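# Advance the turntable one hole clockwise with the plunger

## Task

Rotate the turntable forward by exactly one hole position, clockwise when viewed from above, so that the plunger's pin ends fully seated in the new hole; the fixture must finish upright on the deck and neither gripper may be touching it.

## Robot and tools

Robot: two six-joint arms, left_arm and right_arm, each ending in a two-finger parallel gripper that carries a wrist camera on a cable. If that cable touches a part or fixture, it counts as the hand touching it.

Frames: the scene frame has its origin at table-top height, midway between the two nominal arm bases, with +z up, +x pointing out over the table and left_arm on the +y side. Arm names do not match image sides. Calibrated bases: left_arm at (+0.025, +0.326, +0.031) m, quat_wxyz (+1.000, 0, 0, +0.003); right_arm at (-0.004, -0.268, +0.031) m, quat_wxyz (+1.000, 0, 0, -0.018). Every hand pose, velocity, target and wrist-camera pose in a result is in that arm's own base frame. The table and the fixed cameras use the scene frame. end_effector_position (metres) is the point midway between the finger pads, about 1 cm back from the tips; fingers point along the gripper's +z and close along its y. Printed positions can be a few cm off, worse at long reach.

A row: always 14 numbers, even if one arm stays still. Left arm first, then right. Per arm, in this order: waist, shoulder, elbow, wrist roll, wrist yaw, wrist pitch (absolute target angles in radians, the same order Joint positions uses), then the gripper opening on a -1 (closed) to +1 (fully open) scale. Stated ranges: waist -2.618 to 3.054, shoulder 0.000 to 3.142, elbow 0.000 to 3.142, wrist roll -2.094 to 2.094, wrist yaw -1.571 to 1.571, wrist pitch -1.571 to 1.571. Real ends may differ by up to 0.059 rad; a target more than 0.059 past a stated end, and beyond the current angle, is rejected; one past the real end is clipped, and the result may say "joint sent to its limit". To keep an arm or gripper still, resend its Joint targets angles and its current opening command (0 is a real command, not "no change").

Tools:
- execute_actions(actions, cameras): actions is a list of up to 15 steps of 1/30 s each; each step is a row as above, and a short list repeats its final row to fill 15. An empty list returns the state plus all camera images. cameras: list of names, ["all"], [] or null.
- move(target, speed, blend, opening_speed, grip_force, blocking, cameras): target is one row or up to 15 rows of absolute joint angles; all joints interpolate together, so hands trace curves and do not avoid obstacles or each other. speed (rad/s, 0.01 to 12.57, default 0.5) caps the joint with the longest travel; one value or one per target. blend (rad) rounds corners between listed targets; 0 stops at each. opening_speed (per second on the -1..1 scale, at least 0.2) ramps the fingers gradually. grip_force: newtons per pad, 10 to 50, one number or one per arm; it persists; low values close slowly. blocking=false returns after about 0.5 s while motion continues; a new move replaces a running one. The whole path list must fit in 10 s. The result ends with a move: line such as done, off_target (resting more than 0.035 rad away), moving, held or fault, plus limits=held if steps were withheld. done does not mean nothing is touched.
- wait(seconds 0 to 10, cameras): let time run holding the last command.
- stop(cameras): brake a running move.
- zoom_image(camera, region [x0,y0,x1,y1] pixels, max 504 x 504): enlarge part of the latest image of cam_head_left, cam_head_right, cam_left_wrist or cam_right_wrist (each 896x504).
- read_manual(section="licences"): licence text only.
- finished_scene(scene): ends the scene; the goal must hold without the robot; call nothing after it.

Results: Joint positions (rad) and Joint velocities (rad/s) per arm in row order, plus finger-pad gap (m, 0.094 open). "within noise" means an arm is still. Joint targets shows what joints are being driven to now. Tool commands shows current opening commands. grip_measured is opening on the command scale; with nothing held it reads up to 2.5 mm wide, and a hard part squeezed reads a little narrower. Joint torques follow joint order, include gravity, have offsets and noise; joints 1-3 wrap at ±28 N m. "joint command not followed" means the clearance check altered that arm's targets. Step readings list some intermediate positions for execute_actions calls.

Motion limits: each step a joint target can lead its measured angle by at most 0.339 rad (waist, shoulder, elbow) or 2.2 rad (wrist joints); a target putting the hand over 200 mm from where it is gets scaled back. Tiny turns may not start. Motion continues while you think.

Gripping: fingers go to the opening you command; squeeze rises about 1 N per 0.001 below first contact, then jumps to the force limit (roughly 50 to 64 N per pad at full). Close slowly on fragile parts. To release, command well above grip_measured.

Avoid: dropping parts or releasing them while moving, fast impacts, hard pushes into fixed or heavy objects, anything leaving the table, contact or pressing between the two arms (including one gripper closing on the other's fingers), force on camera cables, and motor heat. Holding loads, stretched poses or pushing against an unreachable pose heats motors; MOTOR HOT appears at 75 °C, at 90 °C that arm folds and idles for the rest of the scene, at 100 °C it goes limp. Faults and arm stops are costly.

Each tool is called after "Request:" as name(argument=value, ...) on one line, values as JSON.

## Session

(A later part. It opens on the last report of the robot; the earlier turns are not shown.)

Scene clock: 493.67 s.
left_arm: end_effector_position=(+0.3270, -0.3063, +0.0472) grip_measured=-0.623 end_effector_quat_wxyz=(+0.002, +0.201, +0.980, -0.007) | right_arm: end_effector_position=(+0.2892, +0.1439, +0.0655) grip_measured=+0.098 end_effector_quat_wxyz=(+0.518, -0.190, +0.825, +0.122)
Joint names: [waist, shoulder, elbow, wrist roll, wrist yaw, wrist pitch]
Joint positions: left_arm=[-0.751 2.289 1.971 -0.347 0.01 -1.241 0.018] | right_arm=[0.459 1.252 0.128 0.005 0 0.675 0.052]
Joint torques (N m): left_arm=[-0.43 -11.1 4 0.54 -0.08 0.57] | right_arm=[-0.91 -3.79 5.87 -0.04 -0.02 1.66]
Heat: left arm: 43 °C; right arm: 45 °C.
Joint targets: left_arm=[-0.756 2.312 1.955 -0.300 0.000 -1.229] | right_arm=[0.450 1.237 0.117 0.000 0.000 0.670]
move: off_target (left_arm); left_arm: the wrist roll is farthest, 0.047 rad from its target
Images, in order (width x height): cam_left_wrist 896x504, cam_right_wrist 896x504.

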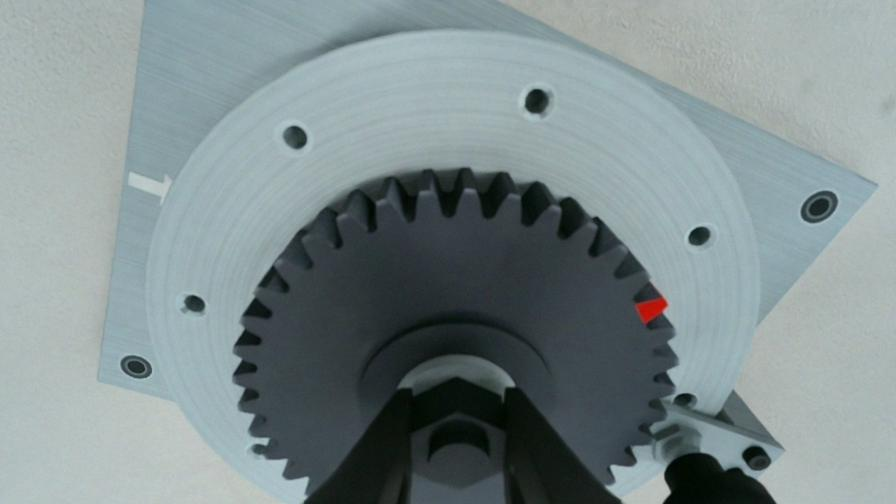

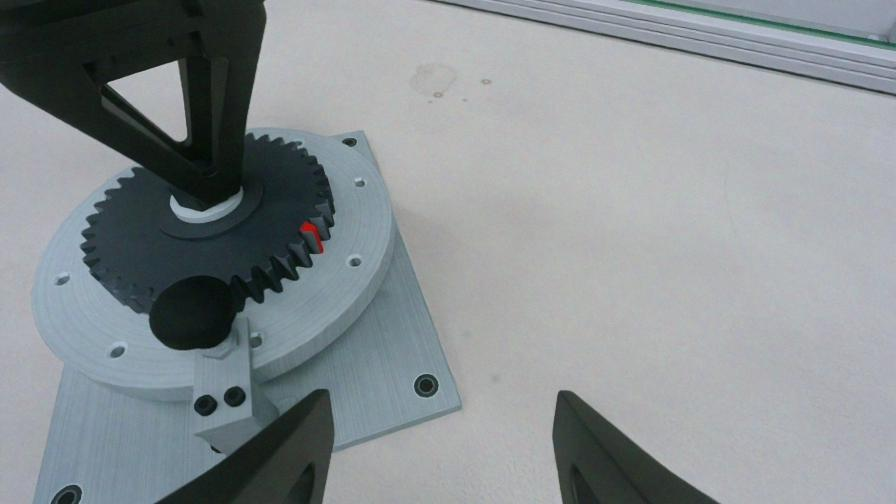

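Request:
move(target=[-0.756,2.312,1.955,-0.1,0,-1.229,-1,0.45,1.237,0.117,0,0,0.67,0.1], cameras=["cam_right_wrist"], speed=0.12)

Request:
zoom_image(camera="cam_right_wrist", region=[50, 50, 400, 400])

Scene clock: 502.30 s.
left_arm: end_effector_position=(+0.3269, -0.3068, +0.0472) grip_measured=-0.623 end_effector_quat_wxyz=(+0.004, +0.290, +0.957, -0.007) | right_arm: end_effector_position=(+0.2892, +0.1439, +0.0655) grip_measured=+0.098 end_effector_quat_wxyz=(+0.518, -0.190, +0.825, +0.122)
Joint names: [waist, shoulder, elbow, wrist roll, wrist yaw, wrist pitch]
Joint positions: left_arm=[-0.752 2.289 1.971 -0.163 0.01 -1.239 0.018] | right_arm=[0.459 1.252 0.128 0.005 0 0.675 0.052]
Joint torques (N m): left_arm=[-0.34 -11.12 3.97 0.74 -0.09 0.55] | right_arm=[-0.92 -3.79 5.86 -0.05 -0.03 1.66]
Heat: left arm: 42 °C; right arm: 44 °C.
Joint targets: left_arm=[-0.756 2.312 1.955 -0.100 0.000 -1.229] | right_arm=[0.450 1.237 0.117 0.000 0.000 0.670]
move: off_target (left_arm); left_arm: the wrist roll is farthest, 0.063 rad from its target
Images, in order (width x height): cam_right_wrist 896x504.

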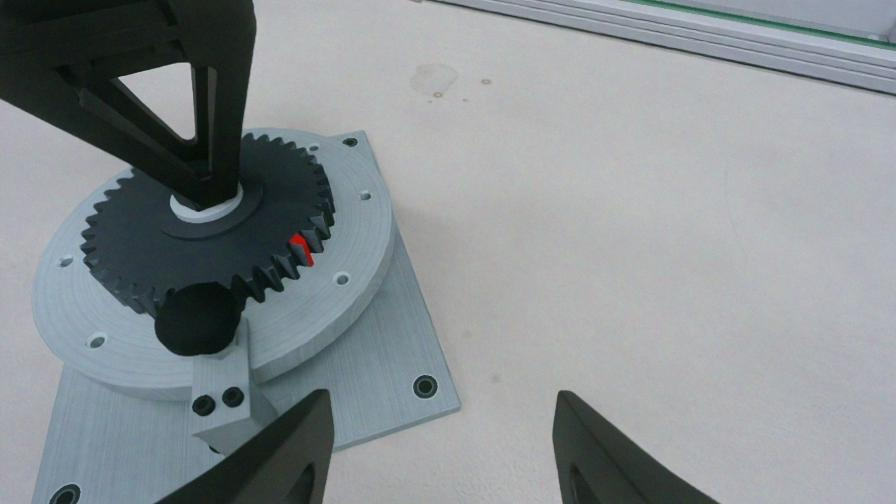

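Scaled by 1.440 from the camera's 896x504 image, which has a finer 1280x720 frame.

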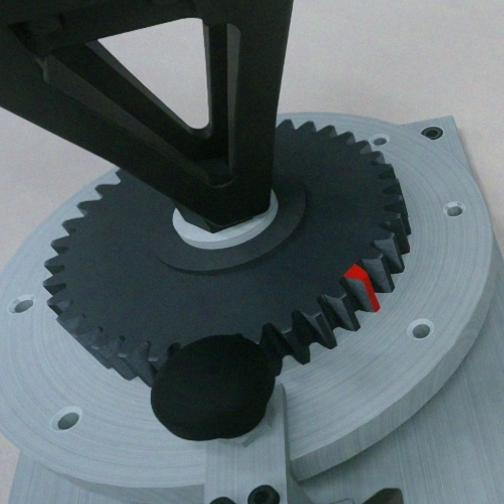

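Request:
move(target=[[-0.756,2.312,1.955,-0.17,0,-1.229,-1,0.45,1.237,0.117,0,0,0.67,0.1],[-0.756,2.312,1.955,-0.17,0,-1.229,0,0.45,1.237,0.117,0,0,0.67,0.1],[-0.756,2.24,2.14,-0.17,0,-1.461,0,0.45,1.237,0.117,0,0,0.67,0.1],[-0.756,1.9,2.14,-0.17,0,-1.461,0,0.68,1.237,0.117,0,0,0.67,0.1]], cameras=["cam_right_wrist","cam_head_left"], speed=[0.2,0.3,0.3,0.5])

Request:
zoom_image(camera="cam_right_wrist", region=[250, 60, 670, 440])

Scene clock: 515.43 s.
left_arm: end_effector_position=(+0.3047, -0.2859, +0.2394) grip_measured=-0.001 end_effector_quat_wxyz=(+0.146, +0.279, +0.946, -0.078) | right_arm: end_effector_position=(+0.2522, +0.2017, +0.0654) grip_measured=+0.098 end_effector_quat_wxyz=(+0.502, -0.277, +0.800, +0.177)
Joint names: [waist, shoulder, elbow, wrist roll, wrist yaw, wrist pitch]
Joint positions: left_arm=[-0.752 1.914 2.122 -0.181 0.009 -1.446 0.047] | right_arm=[0.671 1.252 0.128 0.005 0 0.675 0.052]
Joint torques (N m): left_arm=[-0.36 -11.12 6.54 0.14 -0.09 0.9] | right_arm=[0.73 -3.79 5.79 -0.04 -0.01 1.67]
Heat: left arm: 41 °C; right arm: 44 °C.
Joint targets: left_arm=[-0.756 1.900 2.140 -0.170 0.000 -1.461] | right_arm=[0.680 1.237 0.117 0.000 0.000 0.670]
move: done
Images, in order (width x height): cam_head_left 896x504, cam_right_wrist 896x504.

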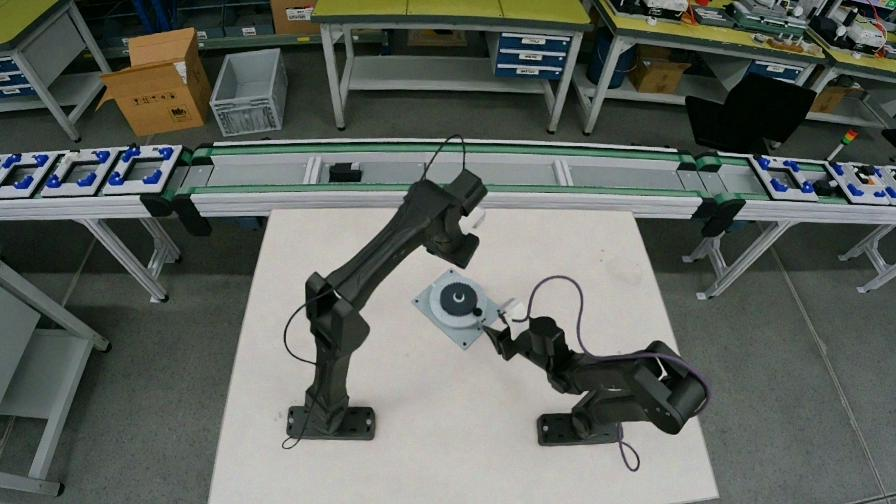

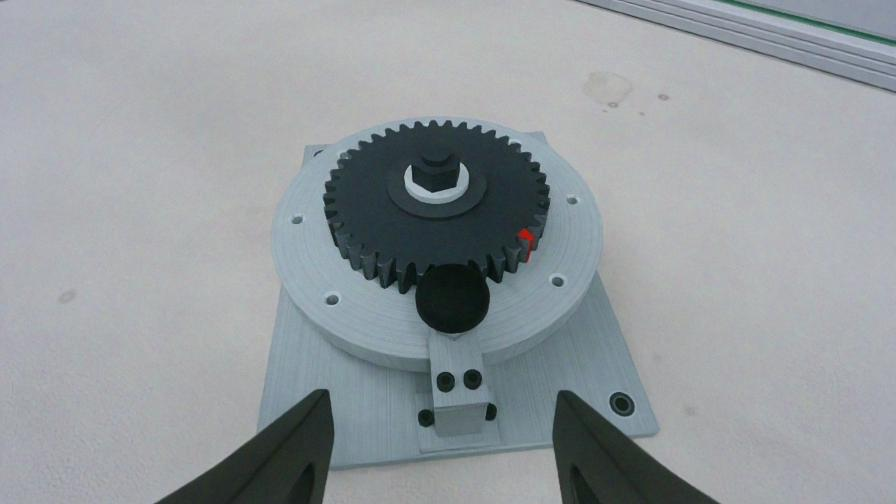

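Scaled by 1.200 from the camera's 896x504 image, which has a finer 1280x720 frame.

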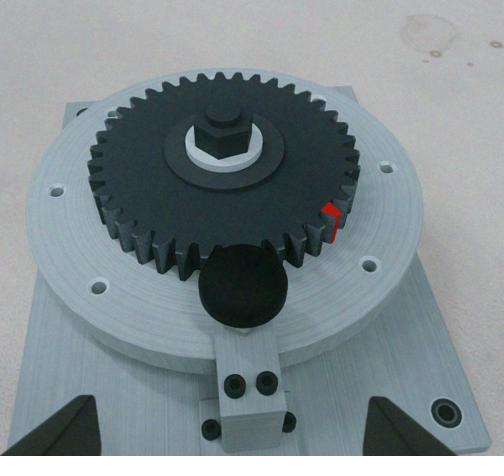

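Request:
finished_scene(scene=2)

The scene is finished: the task was done.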